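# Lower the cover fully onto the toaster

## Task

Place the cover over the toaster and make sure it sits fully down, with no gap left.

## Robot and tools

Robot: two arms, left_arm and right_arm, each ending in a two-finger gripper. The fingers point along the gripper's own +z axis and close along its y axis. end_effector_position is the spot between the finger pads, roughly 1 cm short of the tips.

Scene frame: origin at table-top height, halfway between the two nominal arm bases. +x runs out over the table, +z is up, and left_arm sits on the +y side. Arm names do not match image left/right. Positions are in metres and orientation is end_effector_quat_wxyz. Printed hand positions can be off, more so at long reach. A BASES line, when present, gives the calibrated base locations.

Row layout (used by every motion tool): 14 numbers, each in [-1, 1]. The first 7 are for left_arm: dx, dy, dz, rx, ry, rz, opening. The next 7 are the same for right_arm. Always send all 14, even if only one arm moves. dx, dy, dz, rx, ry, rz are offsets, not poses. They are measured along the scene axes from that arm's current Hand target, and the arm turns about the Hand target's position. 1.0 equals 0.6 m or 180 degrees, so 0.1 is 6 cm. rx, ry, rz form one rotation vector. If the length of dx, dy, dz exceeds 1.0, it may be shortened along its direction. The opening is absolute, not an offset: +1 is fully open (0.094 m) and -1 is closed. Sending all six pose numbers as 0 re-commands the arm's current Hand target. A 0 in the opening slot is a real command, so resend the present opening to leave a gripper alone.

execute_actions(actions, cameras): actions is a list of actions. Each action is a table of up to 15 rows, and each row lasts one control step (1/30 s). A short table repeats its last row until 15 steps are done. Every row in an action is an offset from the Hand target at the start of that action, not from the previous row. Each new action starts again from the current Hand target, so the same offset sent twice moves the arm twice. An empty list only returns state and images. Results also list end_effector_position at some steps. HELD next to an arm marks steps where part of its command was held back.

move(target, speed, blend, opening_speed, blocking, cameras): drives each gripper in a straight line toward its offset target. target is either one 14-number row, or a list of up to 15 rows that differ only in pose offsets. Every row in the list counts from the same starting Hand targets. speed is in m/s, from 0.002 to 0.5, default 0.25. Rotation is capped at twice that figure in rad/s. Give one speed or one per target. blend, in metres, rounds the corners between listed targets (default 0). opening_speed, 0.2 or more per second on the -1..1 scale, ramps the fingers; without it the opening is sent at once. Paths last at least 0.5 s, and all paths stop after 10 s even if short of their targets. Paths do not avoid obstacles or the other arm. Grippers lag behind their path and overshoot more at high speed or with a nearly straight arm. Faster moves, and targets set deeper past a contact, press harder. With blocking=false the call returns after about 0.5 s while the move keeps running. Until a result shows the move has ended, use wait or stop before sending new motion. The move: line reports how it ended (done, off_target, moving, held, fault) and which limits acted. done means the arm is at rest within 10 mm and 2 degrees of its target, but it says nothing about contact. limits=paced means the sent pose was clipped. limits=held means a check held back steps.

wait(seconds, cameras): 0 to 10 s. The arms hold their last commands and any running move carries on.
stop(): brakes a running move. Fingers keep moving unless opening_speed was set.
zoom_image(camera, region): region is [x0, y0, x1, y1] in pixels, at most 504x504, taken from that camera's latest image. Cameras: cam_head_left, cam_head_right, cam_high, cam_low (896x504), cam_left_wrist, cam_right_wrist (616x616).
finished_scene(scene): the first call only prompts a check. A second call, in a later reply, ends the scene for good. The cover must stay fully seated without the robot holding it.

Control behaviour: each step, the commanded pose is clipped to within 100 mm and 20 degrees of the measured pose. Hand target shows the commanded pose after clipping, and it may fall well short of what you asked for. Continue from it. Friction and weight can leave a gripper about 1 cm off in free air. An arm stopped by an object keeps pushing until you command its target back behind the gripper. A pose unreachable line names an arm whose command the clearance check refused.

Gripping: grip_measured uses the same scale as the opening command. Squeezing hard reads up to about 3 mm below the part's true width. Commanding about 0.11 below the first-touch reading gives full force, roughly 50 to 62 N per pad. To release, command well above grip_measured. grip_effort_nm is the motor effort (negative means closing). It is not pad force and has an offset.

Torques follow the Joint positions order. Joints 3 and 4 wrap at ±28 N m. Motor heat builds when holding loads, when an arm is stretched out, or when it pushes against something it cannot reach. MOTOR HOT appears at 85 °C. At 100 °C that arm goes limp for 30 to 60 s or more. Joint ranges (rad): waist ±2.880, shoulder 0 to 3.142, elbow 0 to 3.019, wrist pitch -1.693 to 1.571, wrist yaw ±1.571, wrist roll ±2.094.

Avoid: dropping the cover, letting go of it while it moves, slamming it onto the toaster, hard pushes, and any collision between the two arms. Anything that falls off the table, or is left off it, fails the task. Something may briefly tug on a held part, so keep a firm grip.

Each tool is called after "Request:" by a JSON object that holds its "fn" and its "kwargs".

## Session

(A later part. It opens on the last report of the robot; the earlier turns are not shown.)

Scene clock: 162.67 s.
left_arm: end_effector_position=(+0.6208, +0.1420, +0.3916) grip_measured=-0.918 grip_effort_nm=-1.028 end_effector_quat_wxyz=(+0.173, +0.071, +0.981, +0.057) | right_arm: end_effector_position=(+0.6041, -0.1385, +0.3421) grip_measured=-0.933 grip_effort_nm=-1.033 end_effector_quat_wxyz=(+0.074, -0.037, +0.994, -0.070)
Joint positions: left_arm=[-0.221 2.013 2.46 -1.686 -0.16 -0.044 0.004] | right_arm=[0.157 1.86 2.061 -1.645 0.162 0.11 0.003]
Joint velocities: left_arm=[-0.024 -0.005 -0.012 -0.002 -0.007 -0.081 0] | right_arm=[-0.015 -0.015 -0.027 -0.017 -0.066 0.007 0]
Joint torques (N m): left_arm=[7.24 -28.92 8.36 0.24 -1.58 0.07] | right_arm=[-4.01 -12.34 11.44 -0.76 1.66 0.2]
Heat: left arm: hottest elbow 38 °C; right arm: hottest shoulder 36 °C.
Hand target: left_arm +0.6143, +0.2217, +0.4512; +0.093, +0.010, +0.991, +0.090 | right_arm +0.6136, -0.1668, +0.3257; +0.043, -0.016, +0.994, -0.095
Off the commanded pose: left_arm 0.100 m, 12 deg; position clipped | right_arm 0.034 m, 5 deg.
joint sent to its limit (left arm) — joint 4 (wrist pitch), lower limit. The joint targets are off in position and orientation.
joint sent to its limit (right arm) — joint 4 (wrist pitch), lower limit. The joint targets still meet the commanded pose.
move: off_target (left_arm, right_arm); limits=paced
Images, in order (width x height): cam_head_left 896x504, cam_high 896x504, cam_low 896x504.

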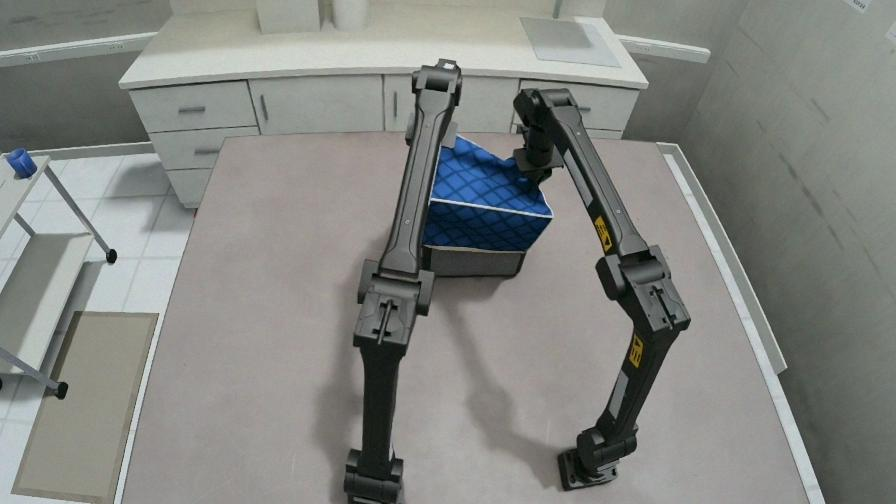

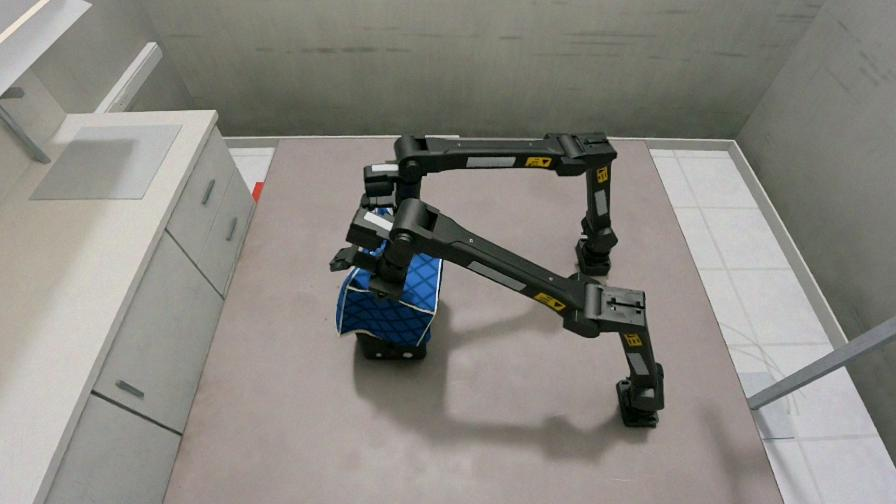

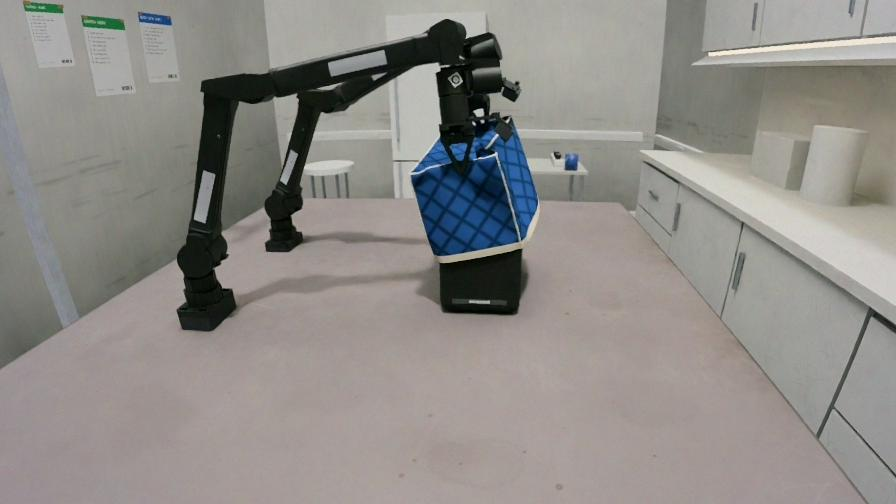

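Request:
{"fn": "move", "kwargs": {"target": [[0,0.02,-0.04,0,0,0,-1,0.01,0.02,-0.02,0,0,0,-1],[0,-0.01,-0.2,0,0,0,-1,0.01,0.02,-0.09,0,0,0,-1]], "speed": 0.12, "cameras": ["cam_high","cam_low","cam_head_left"]}}

Request:
{"fn": "zoom_image", "kwargs": {"camera": "cam_high", "region": [300, 150, 520, 380]}}

Request:
{"fn": "zoom_image", "kwargs": {"camera": "cam_low", "region": [380, 100, 600, 340]}}

Request:
{"fn": "zoom_image", "kwargs": {"camera": "cam_head_left", "region": [350, 90, 600, 310]}}

Scene clock: 169.87 s.
left_arm: end_effector_position=(+0.6065, +0.1620, +0.3271) grip_measured=-0.918 grip_effort_nm=-1.023 end_effector_quat_wxyz=(+0.096, +0.051, +0.992, +0.068) | right_arm: end_effector_position=(+0.6142, -0.1255, +0.3061) grip_measured=-0.933 grip_effort_nm=-1.028 end_effector_quat_wxyz=(+0.076, -0.037, +0.994, -0.069)
Joint positions: left_arm=[-0.196 2.008 2.296 -1.686 -0.161 -0.074 0.004] | right_arm=[0.174 1.879 1.994 -1.558 0.163 0.127 0.003]
Joint velocities: left_arm=[-0.005 0.005 -0.012 -0.017 0.007 -0.066 0.001] | right_arm=[-0.005 -0.005 0.007 -0.012 0.051 0.095 0]
Joint torques (N m): left_arm=[5.19 -23.24 7.34 0.13 -1.61 -0.07] | right_arm=[-3.84 -13.1 7.02 0.16 1.64 0.23]
Heat: left arm: hottest elbow 38 °C; right arm: hottest shoulder 35 °C.
Hand target: left_arm +0.6140, +0.2177, +0.3311; +0.093, +0.008, +0.991, +0.091 | right_arm +0.6188, -0.1546, +0.2716; +0.043, -0.016, +0.994, -0.095
Off the commanded pose: left_arm 0.054 m, 5 deg | right_arm 0.045 m, 5 deg.
joint sent to its limit (left arm) — joint 4 (wrist pitch), lower limit. The joint targets still meet the commanded pose.
move: off_target (left_arm, right_arm)
Images, in order (width x height): cam_head_left 896x504, cam_high 896x504, cam_low 896x504.

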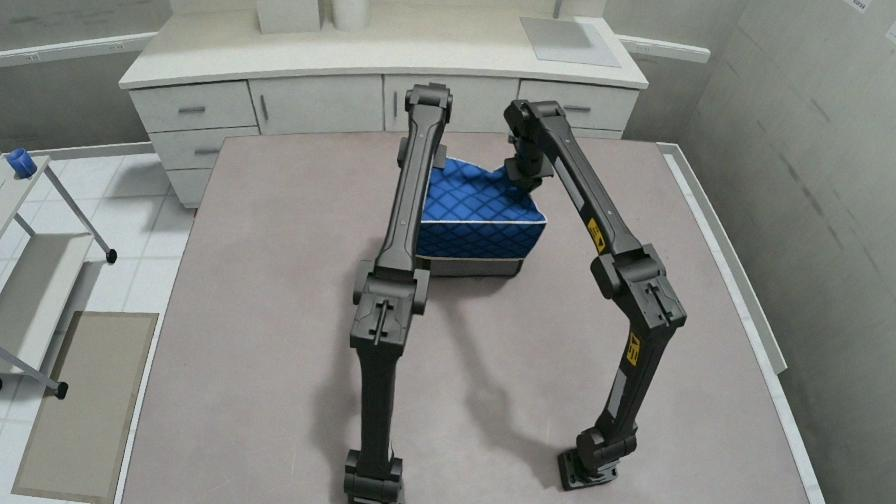

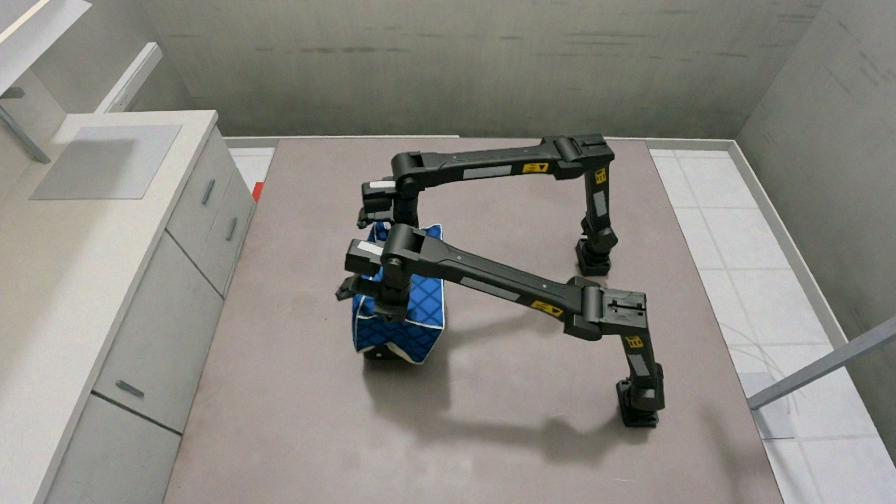

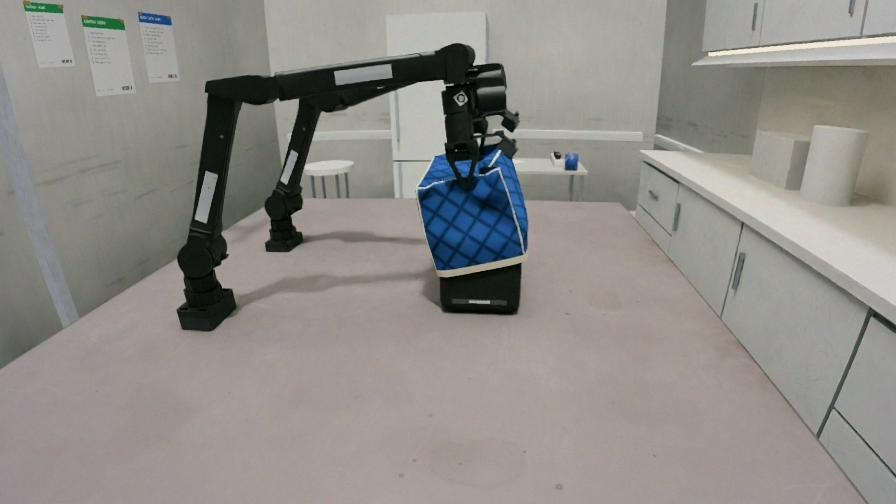

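Scaled by 2.191.

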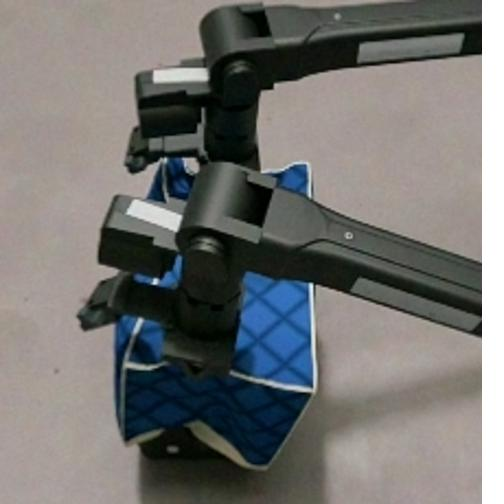

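Scaled by 2.100.

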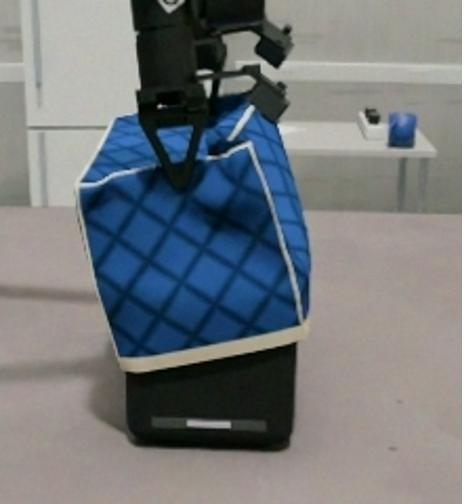

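Scaled by 2.016.

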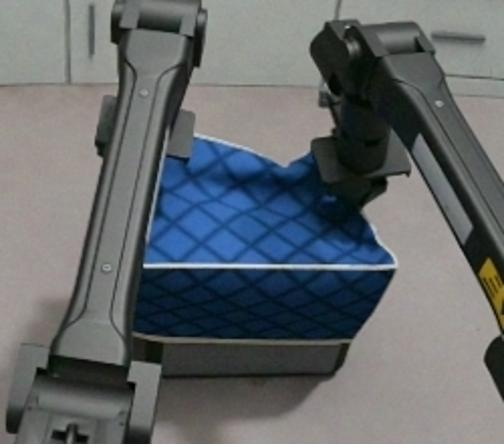

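Request:
{"fn": "move", "kwargs": {"target": [[0,0.06,0.07,0,0,0,-1,0.0,0.05,0.0,0,0,0,-1],[0,0.07,-0.12,0,0,0,-1,0.0,0.04,-0.03,0,0,0,-1]], "speed": 0.12, "cameras": ["cam_high","cam_low"]}}

Request:
{"fn": "zoom_image", "kwargs": {"camera": "cam_high", "region": [300, 150, 520, 380]}}

Request:
{"fn": "zoom_image", "kwargs": {"camera": "cam_low", "region": [380, 100, 600, 340]}}

Scene clock: 176.17 s.
left_arm: end_effector_position=(+0.6106, +0.1901, +0.2623) grip_measured=-0.918 grip_effort_nm=-1.023 end_effector_quat_wxyz=(+0.101, +0.049, +0.991, +0.066) | right_arm: end_effector_position=(+0.6149, -0.0990, +0.2871) grip_measured=-0.933 grip_effort_nm=-1.038 end_effector_quat_wxyz=(+0.076, -0.037, +0.994, -0.070)
Joint positions: left_arm=[-0.149 1.952 2.035 -1.465 -0.151 -0.031 0.004] | right_arm=[0.218 1.896 1.969 -1.524 0.17 0.17 0.003]
Joint velocities: left_arm=[0.015 0.005 -0.002 -0.012 -0.037 -0.007 -0.001] | right_arm=[-0.015 -0.015 -0.012 0.002 0.037 -0.007 0]
Joint torques (N m): left_arm=[7.06 -22.53 6.3 0.35 -1.55 0.16] | right_arm=[-4.19 -13.51 6.84 0.05 1.38 0.21]
Heat: left arm: hottest shoulder 38 °C; right arm: hottest shoulder 35 °C.
Hand target: left_arm +0.6141, +0.2607, +0.2599; +0.094, +0.008, +0.991, +0.091 | right_arm +0.6183, -0.1306, +0.2535; +0.043, -0.016, +0.994, -0.095
Off the commanded pose: left_arm 0.070 m, 6 deg | right_arm 0.046 m, 5 deg.
move: off_target (left_arm, right_arm)
Images, in order (width x height): cam_high 896x504, cam_low 896x504.

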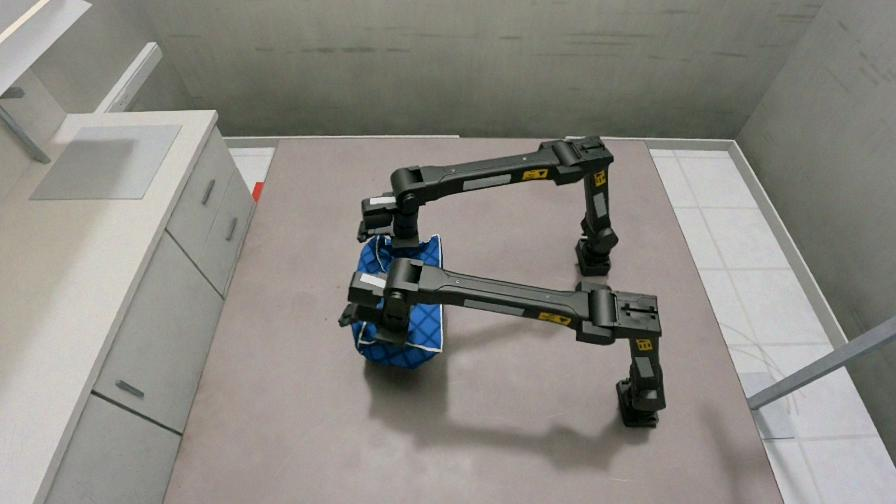

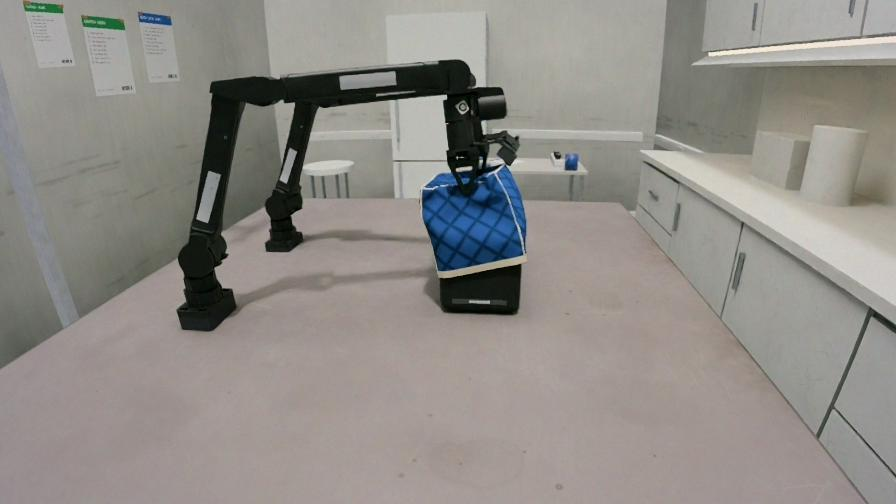

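Scaled by 2.191.

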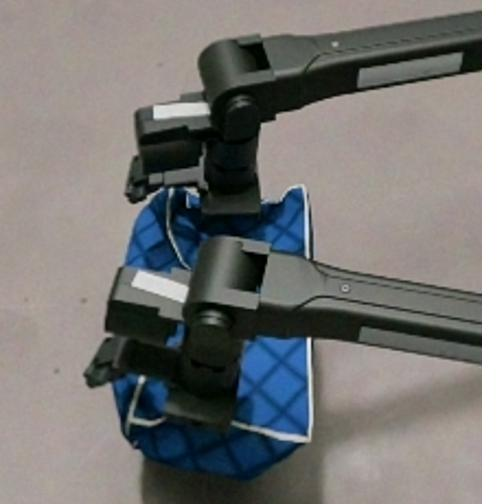

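Scaled by 2.100.

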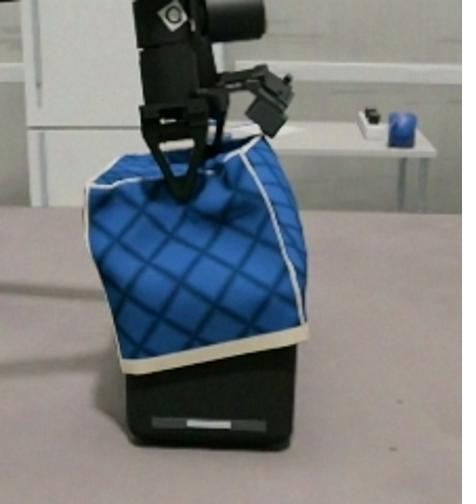

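Request:
{"fn": "move", "kwargs": {"target": [[0,-0.05,-0.06,0,0,0,-1,0.0,-0.07,-0.08,0,0,0,-1],[0,-0.07,-0.16,0,0,0,-1,0.0,-0.07,-0.16,0,0,0,-1]], "speed": 0.12, "cameras": ["cam_high","cam_low","cam_head_left"]}}

Request:
{"fn": "zoom_image", "kwargs": {"camera": "cam_low", "region": [380, 100, 600, 340]}}

Request:
{"fn": "zoom_image", "kwargs": {"camera": "cam_head_left", "region": [350, 90, 600, 310]}}

Scene clock: 182.23 s.
left_arm: end_effector_position=(+0.6153, +0.1878, +0.2165) grip_measured=-0.918 grip_effort_nm=-1.028 end_effector_quat_wxyz=(+0.139, +0.034, +0.987, +0.070) | right_arm: end_effector_position=(+0.6149, -0.0994, +0.2426) grip_measured=-0.933 grip_effort_nm=-1.033 end_effector_quat_wxyz=(+0.114, -0.050, +0.991, -0.055)
Joint positions: left_arm=[-0.157 1.913 1.844 -1.239 -0.17 -0.06 0.004] | right_arm=[0.213 1.838 1.761 -1.29 0.153 0.134 0.003]
Joint velocities: left_arm=[0.005 -0.015 -0.002 0.017 0.037 -0.007 0.001] | right_arm=[0.005 -0.015 0.017 0.002 -0.095 -0.022 0]
Joint torques (N m): left_arm=[3.08 -16.91 4.72 0.46 -1.17 -0.12] | right_arm=[-7.94 -9.93 4 0.23 1.76 0.01]
Heat: left arm: hottest shoulder 38 °C; right arm: hottest shoulder 35 °C.
Hand target: left_arm +0.6132, +0.2205, +0.1632; +0.094, +0.008, +0.991, +0.091 | right_arm +0.6170, -0.1653, +0.1666; +0.043, -0.016, +0.994, -0.095
Off the commanded pose: left_arm 0.061 m, 6 deg | right_arm 0.112 m, 10 deg; position clipped.
move: off_target (left_arm, right_arm); limits=paced
Images, in order (width x height): cam_head_left 896x504, cam_high 896x504, cam_low 896x504.

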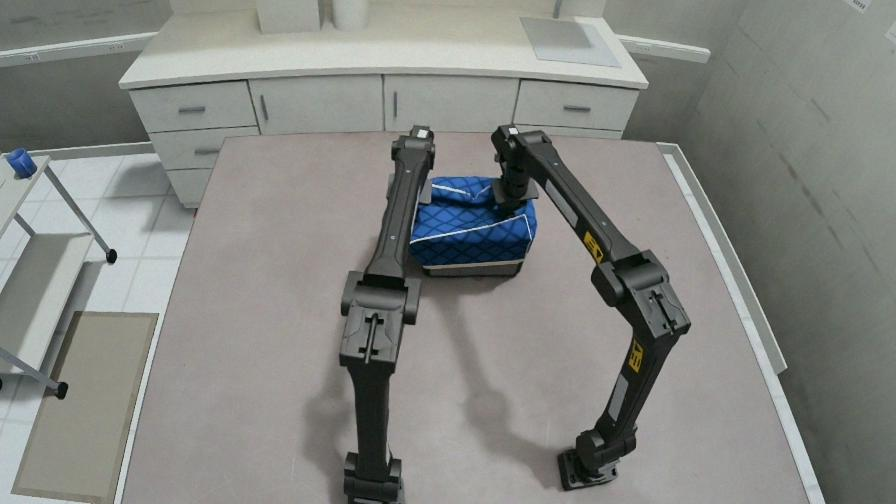

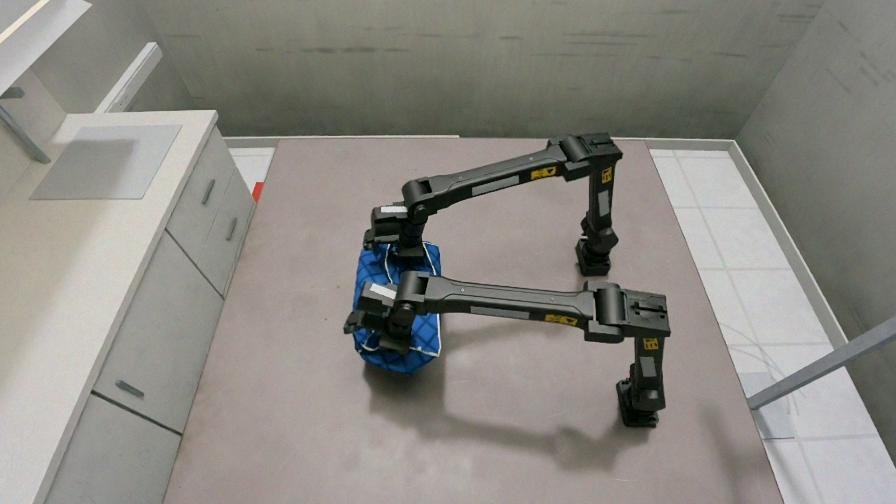

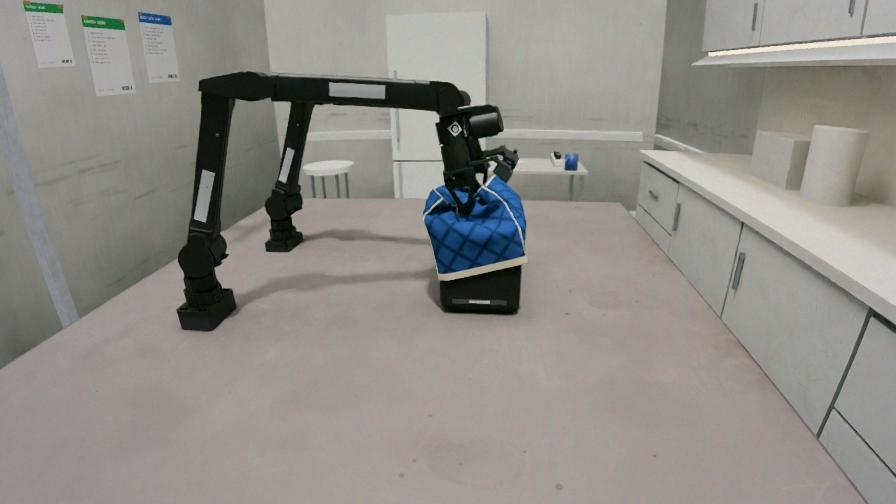

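Scaled by 2.100.

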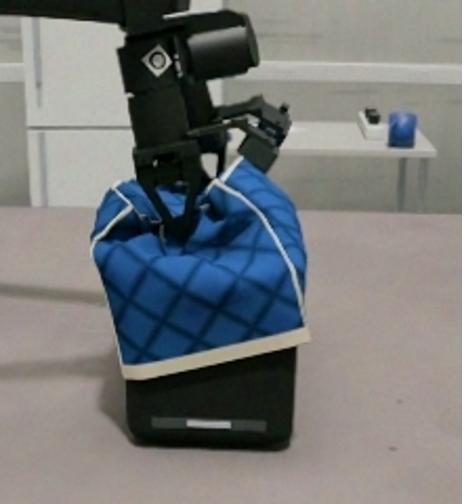

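Scaled by 2.016.

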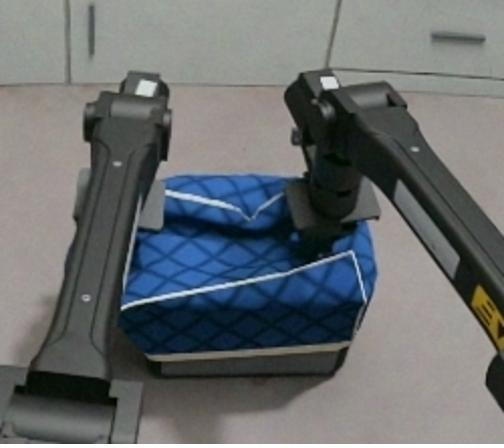

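Request:
{"fn": "move", "kwargs": {"target": [[0,-0.06,0.1,0,0,0,-1,0.0,-0.03,0.2,0,0,0,-1],[0,-0.08,0.08,0,0,0,-1,0.0,-0.1,0.17,0,0,0,-1],[0,-0.08,0.03,0,0,0,-1,0.0,-0.1,0.02,0,0,0,-1]], "speed": 0.12, "cameras": ["cam_high","cam_low","cam_head_left"]}}

Request:
{"fn": "zoom_image", "kwargs": {"camera": "cam_low", "region": [380, 100, 600, 340]}}

Request:
{"fn": "zoom_image", "kwargs": {"camera": "cam_head_left", "region": [350, 90, 600, 310]}}

Scene clock: 190.43 s.
left_arm: end_effector_position=(+0.6059, +0.1387, +0.2304) grip_measured=-0.918 grip_effort_nm=-1.018 end_effector_quat_wxyz=(+0.132, +0.030, +0.989, +0.067) | right_arm: end_effector_position=(+0.6197, -0.1601, +0.2385) grip_measured=-0.933 grip_effort_nm=-1.038 end_effector_quat_wxyz=(+0.100, -0.047, +0.992, -0.063)
Joint positions: left_arm=[-0.237 1.924 1.9 -1.312 -0.184 -0.148 0.004] | right_arm=[0.113 1.835 1.748 -1.294 0.146 0.04 0.003]
Joint velocities: left_arm=[0.005 -0.005 -0.007 -0.027 0.007 0.037 0] | right_arm=[-0.005 -0.015 0.002 0.002 0.051 -0.037 0]
Joint torques (N m): left_arm=[3.25 -16.67 5.64 0.44 -1.15 -0.05] | right_arm=[-7.94 -10.99 4.78 0.46 1.93 -0.08]
Heat: left arm: hottest shoulder 37 °C; right arm: hottest shoulder 35 °C.
Hand target: left_arm +0.6128, +0.1723, +0.1805; +0.093, +0.008, +0.991, +0.091 | right_arm +0.6173, -0.2259, +0.1789; +0.043, -0.016, +0.994, -0.097
Off the commanded pose: left_arm 0.060 m, 6 deg | right_arm 0.089 m, 8 deg.
move: off_target (left_arm, right_arm)
Images, in order (width x height): cam_head_left 896x504, cam_high 896x504, cam_low 896x504.

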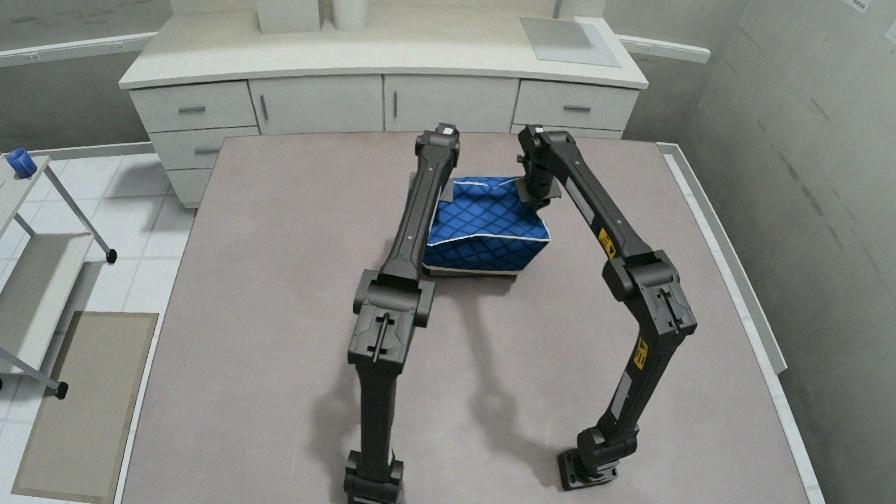

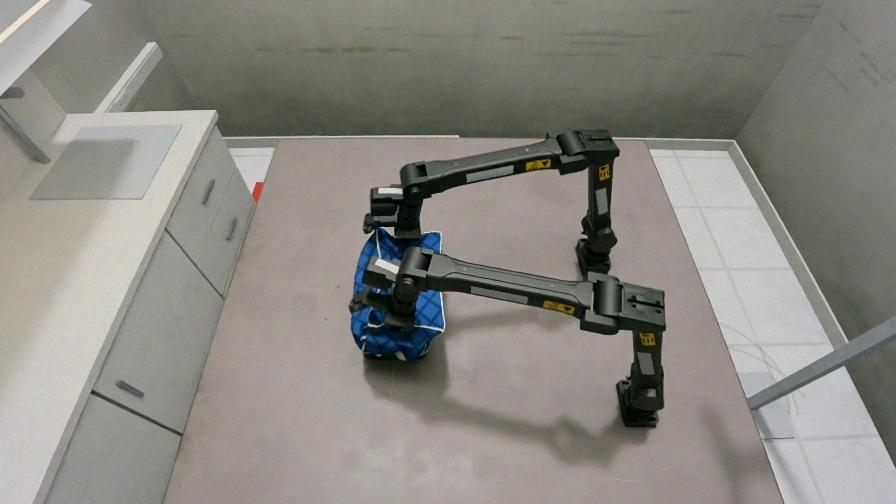

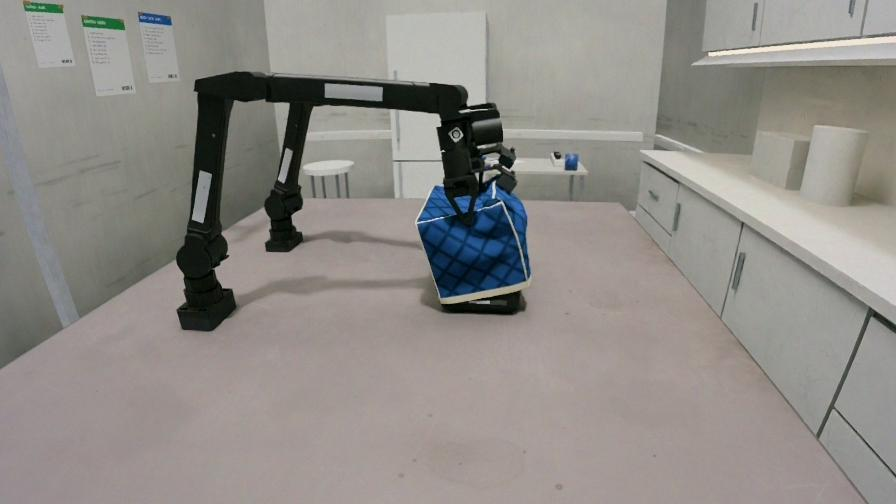

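Scaled by 2.100.

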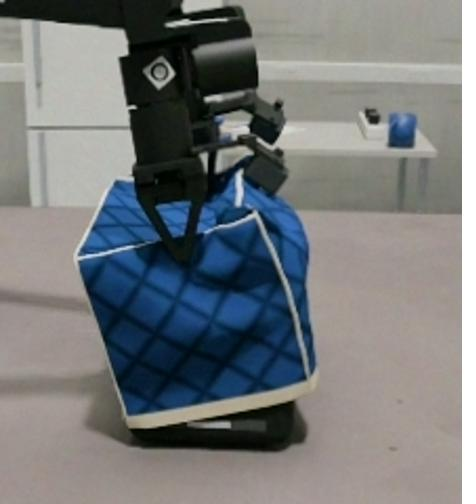

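Scaled by 2.016.

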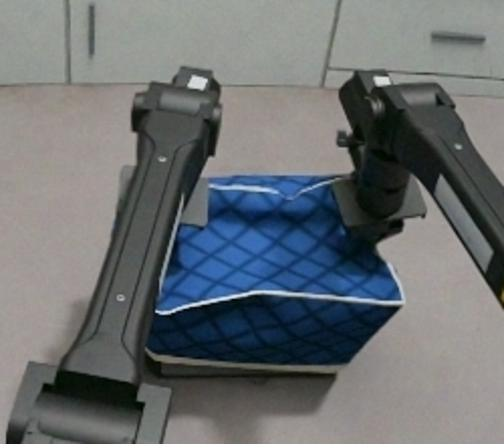

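Request:
{"fn": "move", "kwargs": {"target": [[0.01,0.06,0.07,0,0,0,-1,0.01,0.0,-0.04,0,0,0,-1],[0.01,0.06,-0.06,0,0,0,-1,0.01,0.02,-0.08,0,0,0,-1]], "speed": 0.12, "cameras": ["cam_high","cam_low","cam_head_left","cam_head_right"]}}

Request:
{"fn": "zoom_image", "kwargs": {"camera": "cam_low", "region": [380, 100, 600, 340]}}

Request:
{"fn": "zoom_image", "kwargs": {"camera": "cam_high", "region": [300, 200, 520, 400]}}

Request:
{"fn": "zoom_image", "kwargs": {"camera": "cam_head_left", "region": [350, 90, 600, 310]}}

Scene clock: 197.03 s.
left_arm: end_effector_position=(+0.6089, +0.1401, +0.2188) grip_measured=-0.918 grip_effort_nm=-1.028 end_effector_quat_wxyz=(+0.151, +0.043, +0.986, +0.058) | right_arm: end_effector_position=(+0.6256, -0.1642, +0.2255) grip_measured=-0.944 grip_effort_nm=-1.043 end_effector_quat_wxyz=(+0.120, -0.043, +0.990, -0.066)
Joint positions: left_arm=[-0.229 1.903 1.833 -1.222 -0.167 -0.114 0.004] | right_arm=[0.107 1.829 1.699 -1.213 0.154 0.04 0.003]
Joint velocities: left_arm=[-0.005 -0.015 -0.012 -0.002 -0.007 -0.007 0.002] | right_arm=[-0.005 -0.015 -0.007 -0.002 -0.037 0.037 0]
Joint torques (N m): left_arm=[6.42 -14.68 4.42 0.7 -1.32 0.17] | right_arm=[-5.48 -8.23 4.22 0.65 1.72 0.17]
Heat: left arm: hottest shoulder 36 °C; right arm: hottest shoulder 34 °C.
Hand target: left_arm +0.6189, +0.2077, +0.1461; +0.093, +0.008, +0.991, +0.091 | right_arm +0.6227, -0.2107, +0.1365; +0.043, -0.016, +0.994, -0.097
Off the commanded pose: left_arm 0.101 m, 9 deg; position clipped | right_arm 0.107 m, 10 deg; position clipped.
move: off_target (left_arm, right_arm); limits=paced
Images, in order (width x height): cam_head_left 896x504, cam_head_right 896x504, cam_high 896x504, cam_low 896x504.

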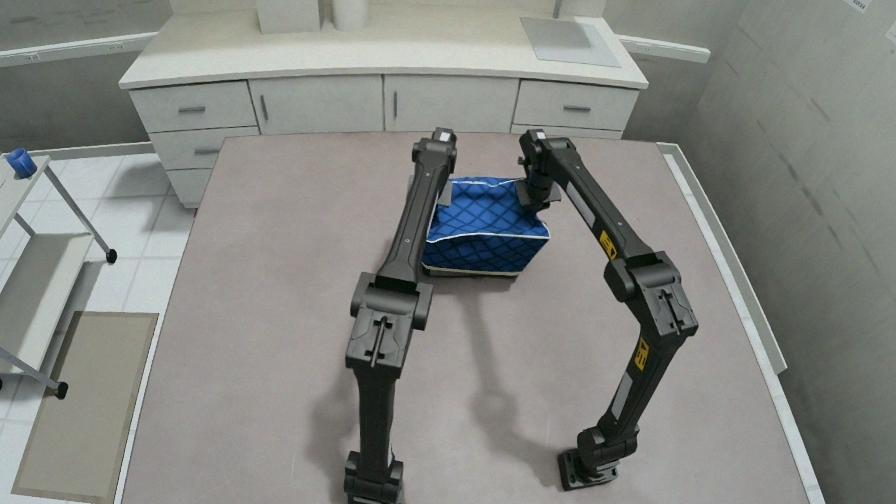

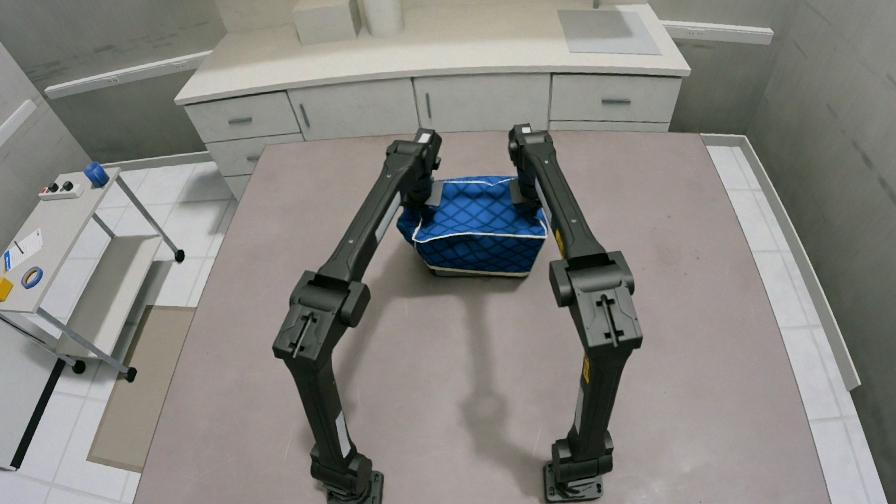

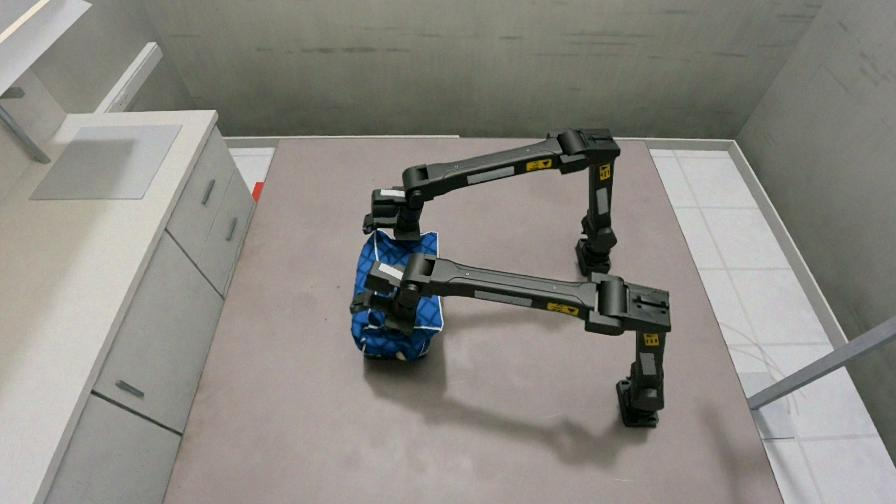

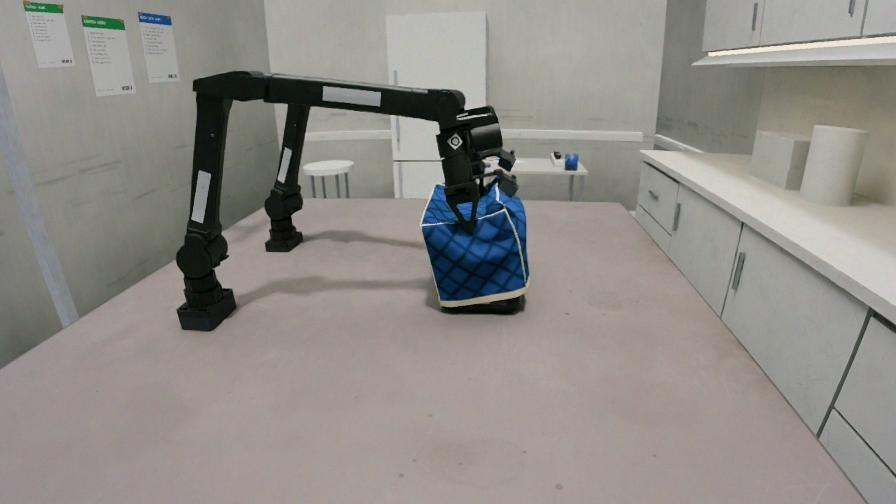

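Scaled by 2.100.

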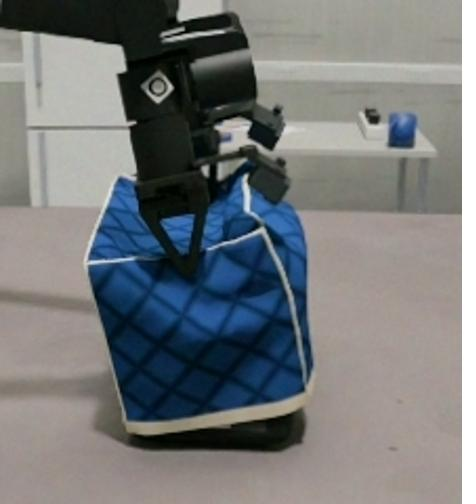

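Scaled by 2.291.

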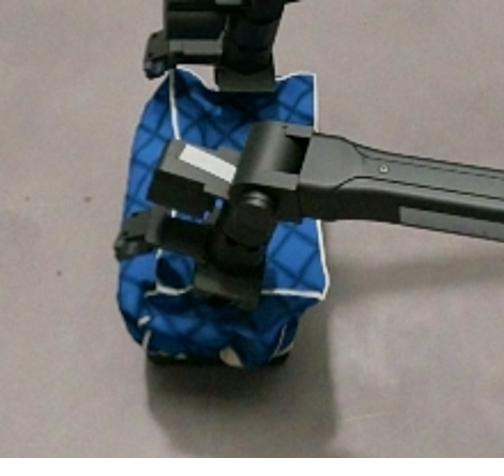

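Scaled by 2.016.

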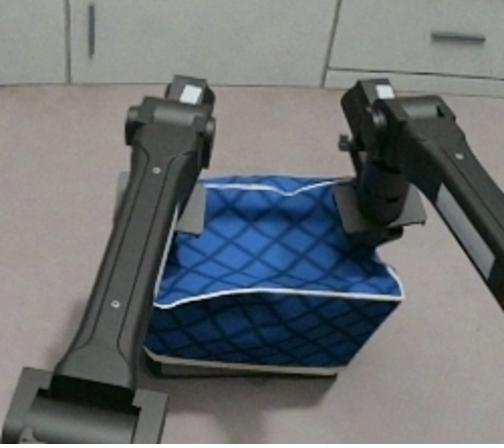

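Request:
{"fn": "move", "kwargs": {"target": [[0.0,0.03,0.2,0,0,0,-1,0.0,0.06,0.09,0,0,0,-1],[0.0,0.06,0.16,0,0,0,-1,0.0,0.09,0.06,0,0,0,-1],[0.0,0.02,0.0,0,0,0,-1,0.0,0.06,0.01,0,0,0,-1]], "speed": 0.12, "cameras": ["cam_high","cam_low","cam_head_left","cam_head_right"]}}

Request:
{"fn": "zoom_image", "kwargs": {"camera": "cam_low", "region": [380, 100, 600, 340]}}

Request:
{"fn": "zoom_image", "kwargs": {"camera": "cam_high", "region": [300, 200, 520, 400]}}

Request:
{"fn": "zoom_image", "kwargs": {"camera": "cam_head_left", "region": [350, 90, 600, 310]}}

Scene clock: 204.90 s.
left_arm: end_effector_position=(+0.6158, +0.1536, +0.2171) grip_measured=-0.918 grip_effort_nm=-1.033 end_effector_quat_wxyz=(+0.154, +0.051, +0.985, +0.058) | right_arm: end_effector_position=(+0.6267, -0.1476, +0.2287) grip_measured=-0.944 grip_effort_nm=-1.043 end_effector_quat_wxyz=(+0.116, -0.024, +0.990, -0.077)
Joint positions: left_arm=[-0.205 1.908 1.834 -1.205 -0.158 -0.072 0.004] | right_arm=[0.142 1.849 1.736 -1.25 0.187 0.111 0.003]
Joint velocities: left_arm=[-0.024 -0.005 -0.017 0.002 -0.007 -0.022 -0.001] | right_arm=[0.015 0.005 0.017 -0.002 -0.066 -0.007 0.001]
Joint torques (N m): left_arm=[6.42 -15.27 4.31 0.32 -1.57 -0.05] | right_arm=[-3.96 -9 3.93 0.81 0.6 0.07]
Heat: left arm: hottest shoulder 36 °C; right arm: hottest shoulder 34 °C.
Hand target: left_arm +0.6190, +0.2196, +0.1464; +0.093, +0.008, +0.991, +0.091 | right_arm +0.6227, -0.1743, +0.1426; +0.043, -0.016, +0.994, -0.096
Off the commanded pose: left_arm 0.097 m, 9 deg | right_arm 0.090 m, 9 deg.
move: off_target (left_arm, right_arm)
Images, in order (width x height): cam_head_left 896x504, cam_head_right 896x504, cam_high 896x504, cam_low 896x504.

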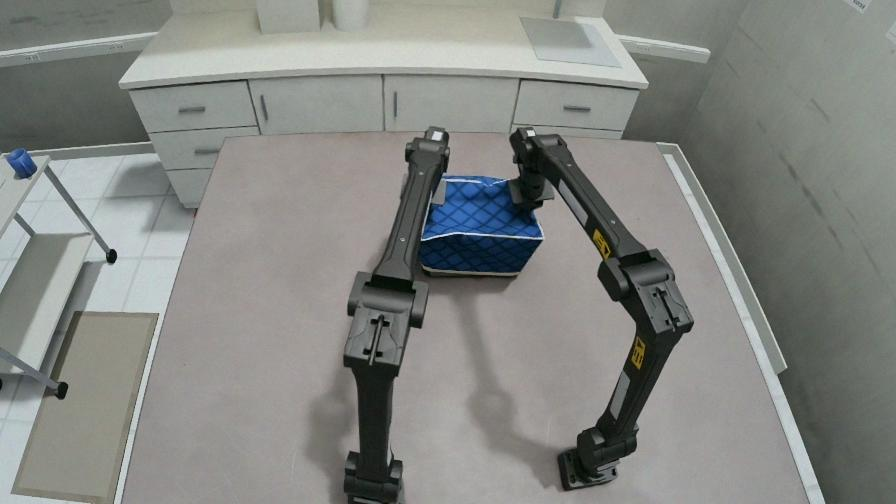

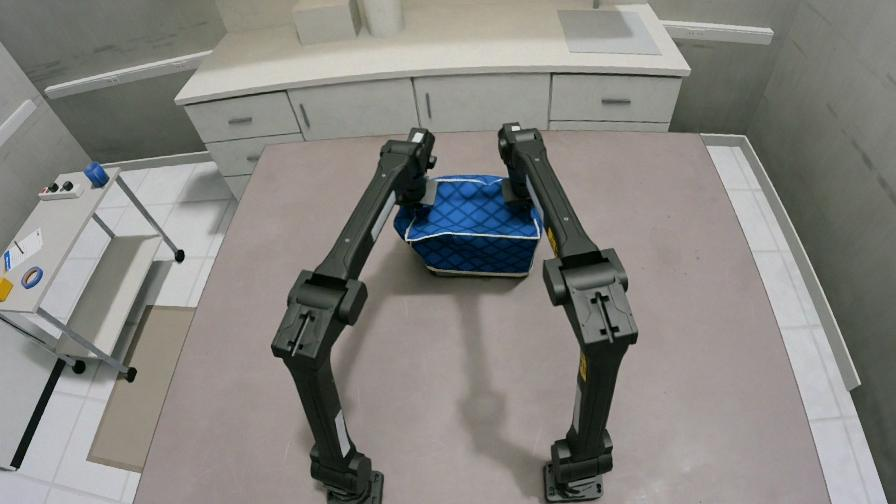

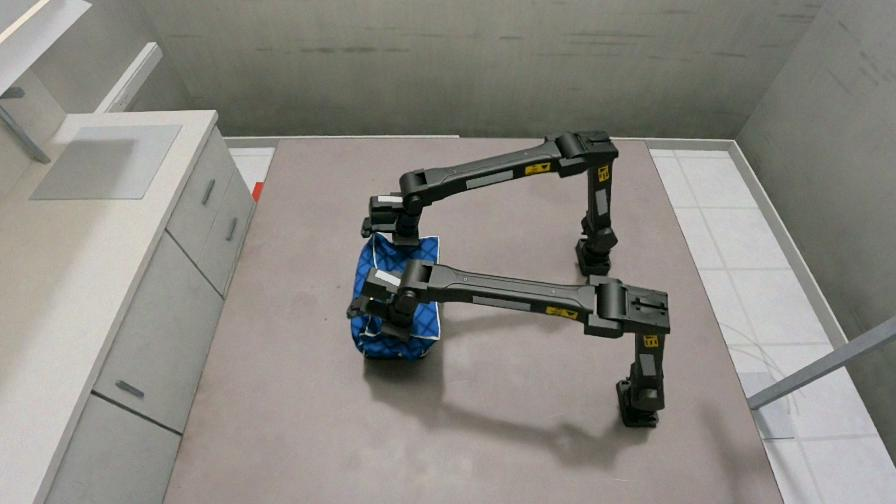

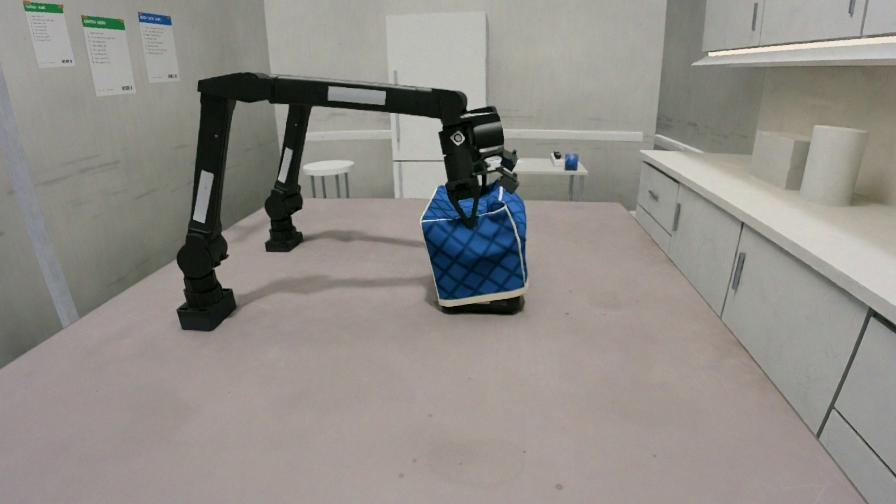

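Scaled by 2.100.

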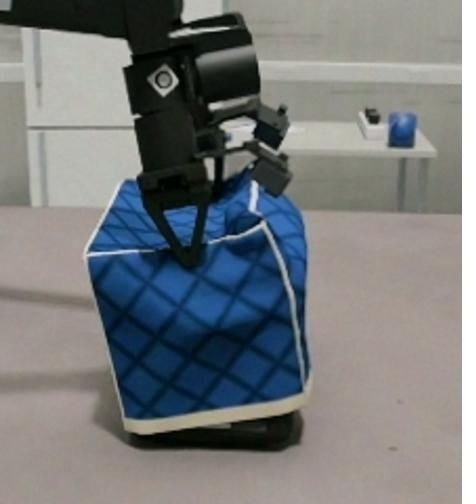

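Scaled by 2.291.

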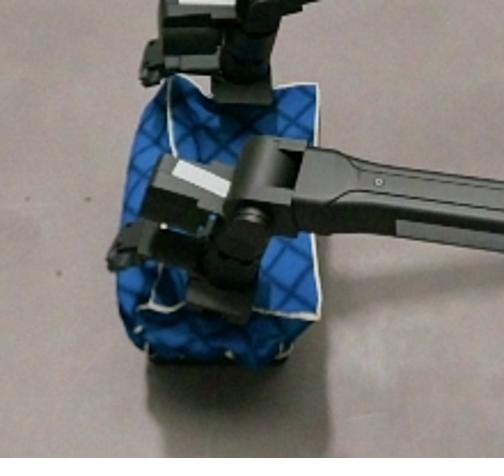

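Scaled by 2.016.

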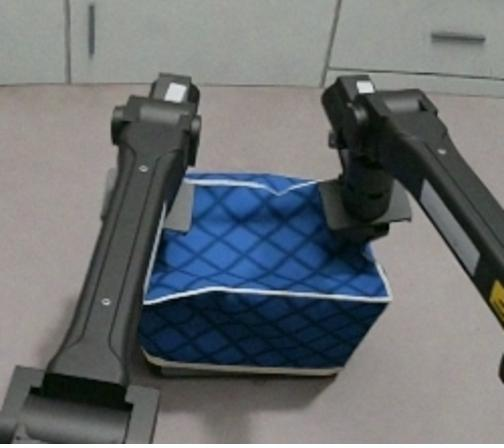

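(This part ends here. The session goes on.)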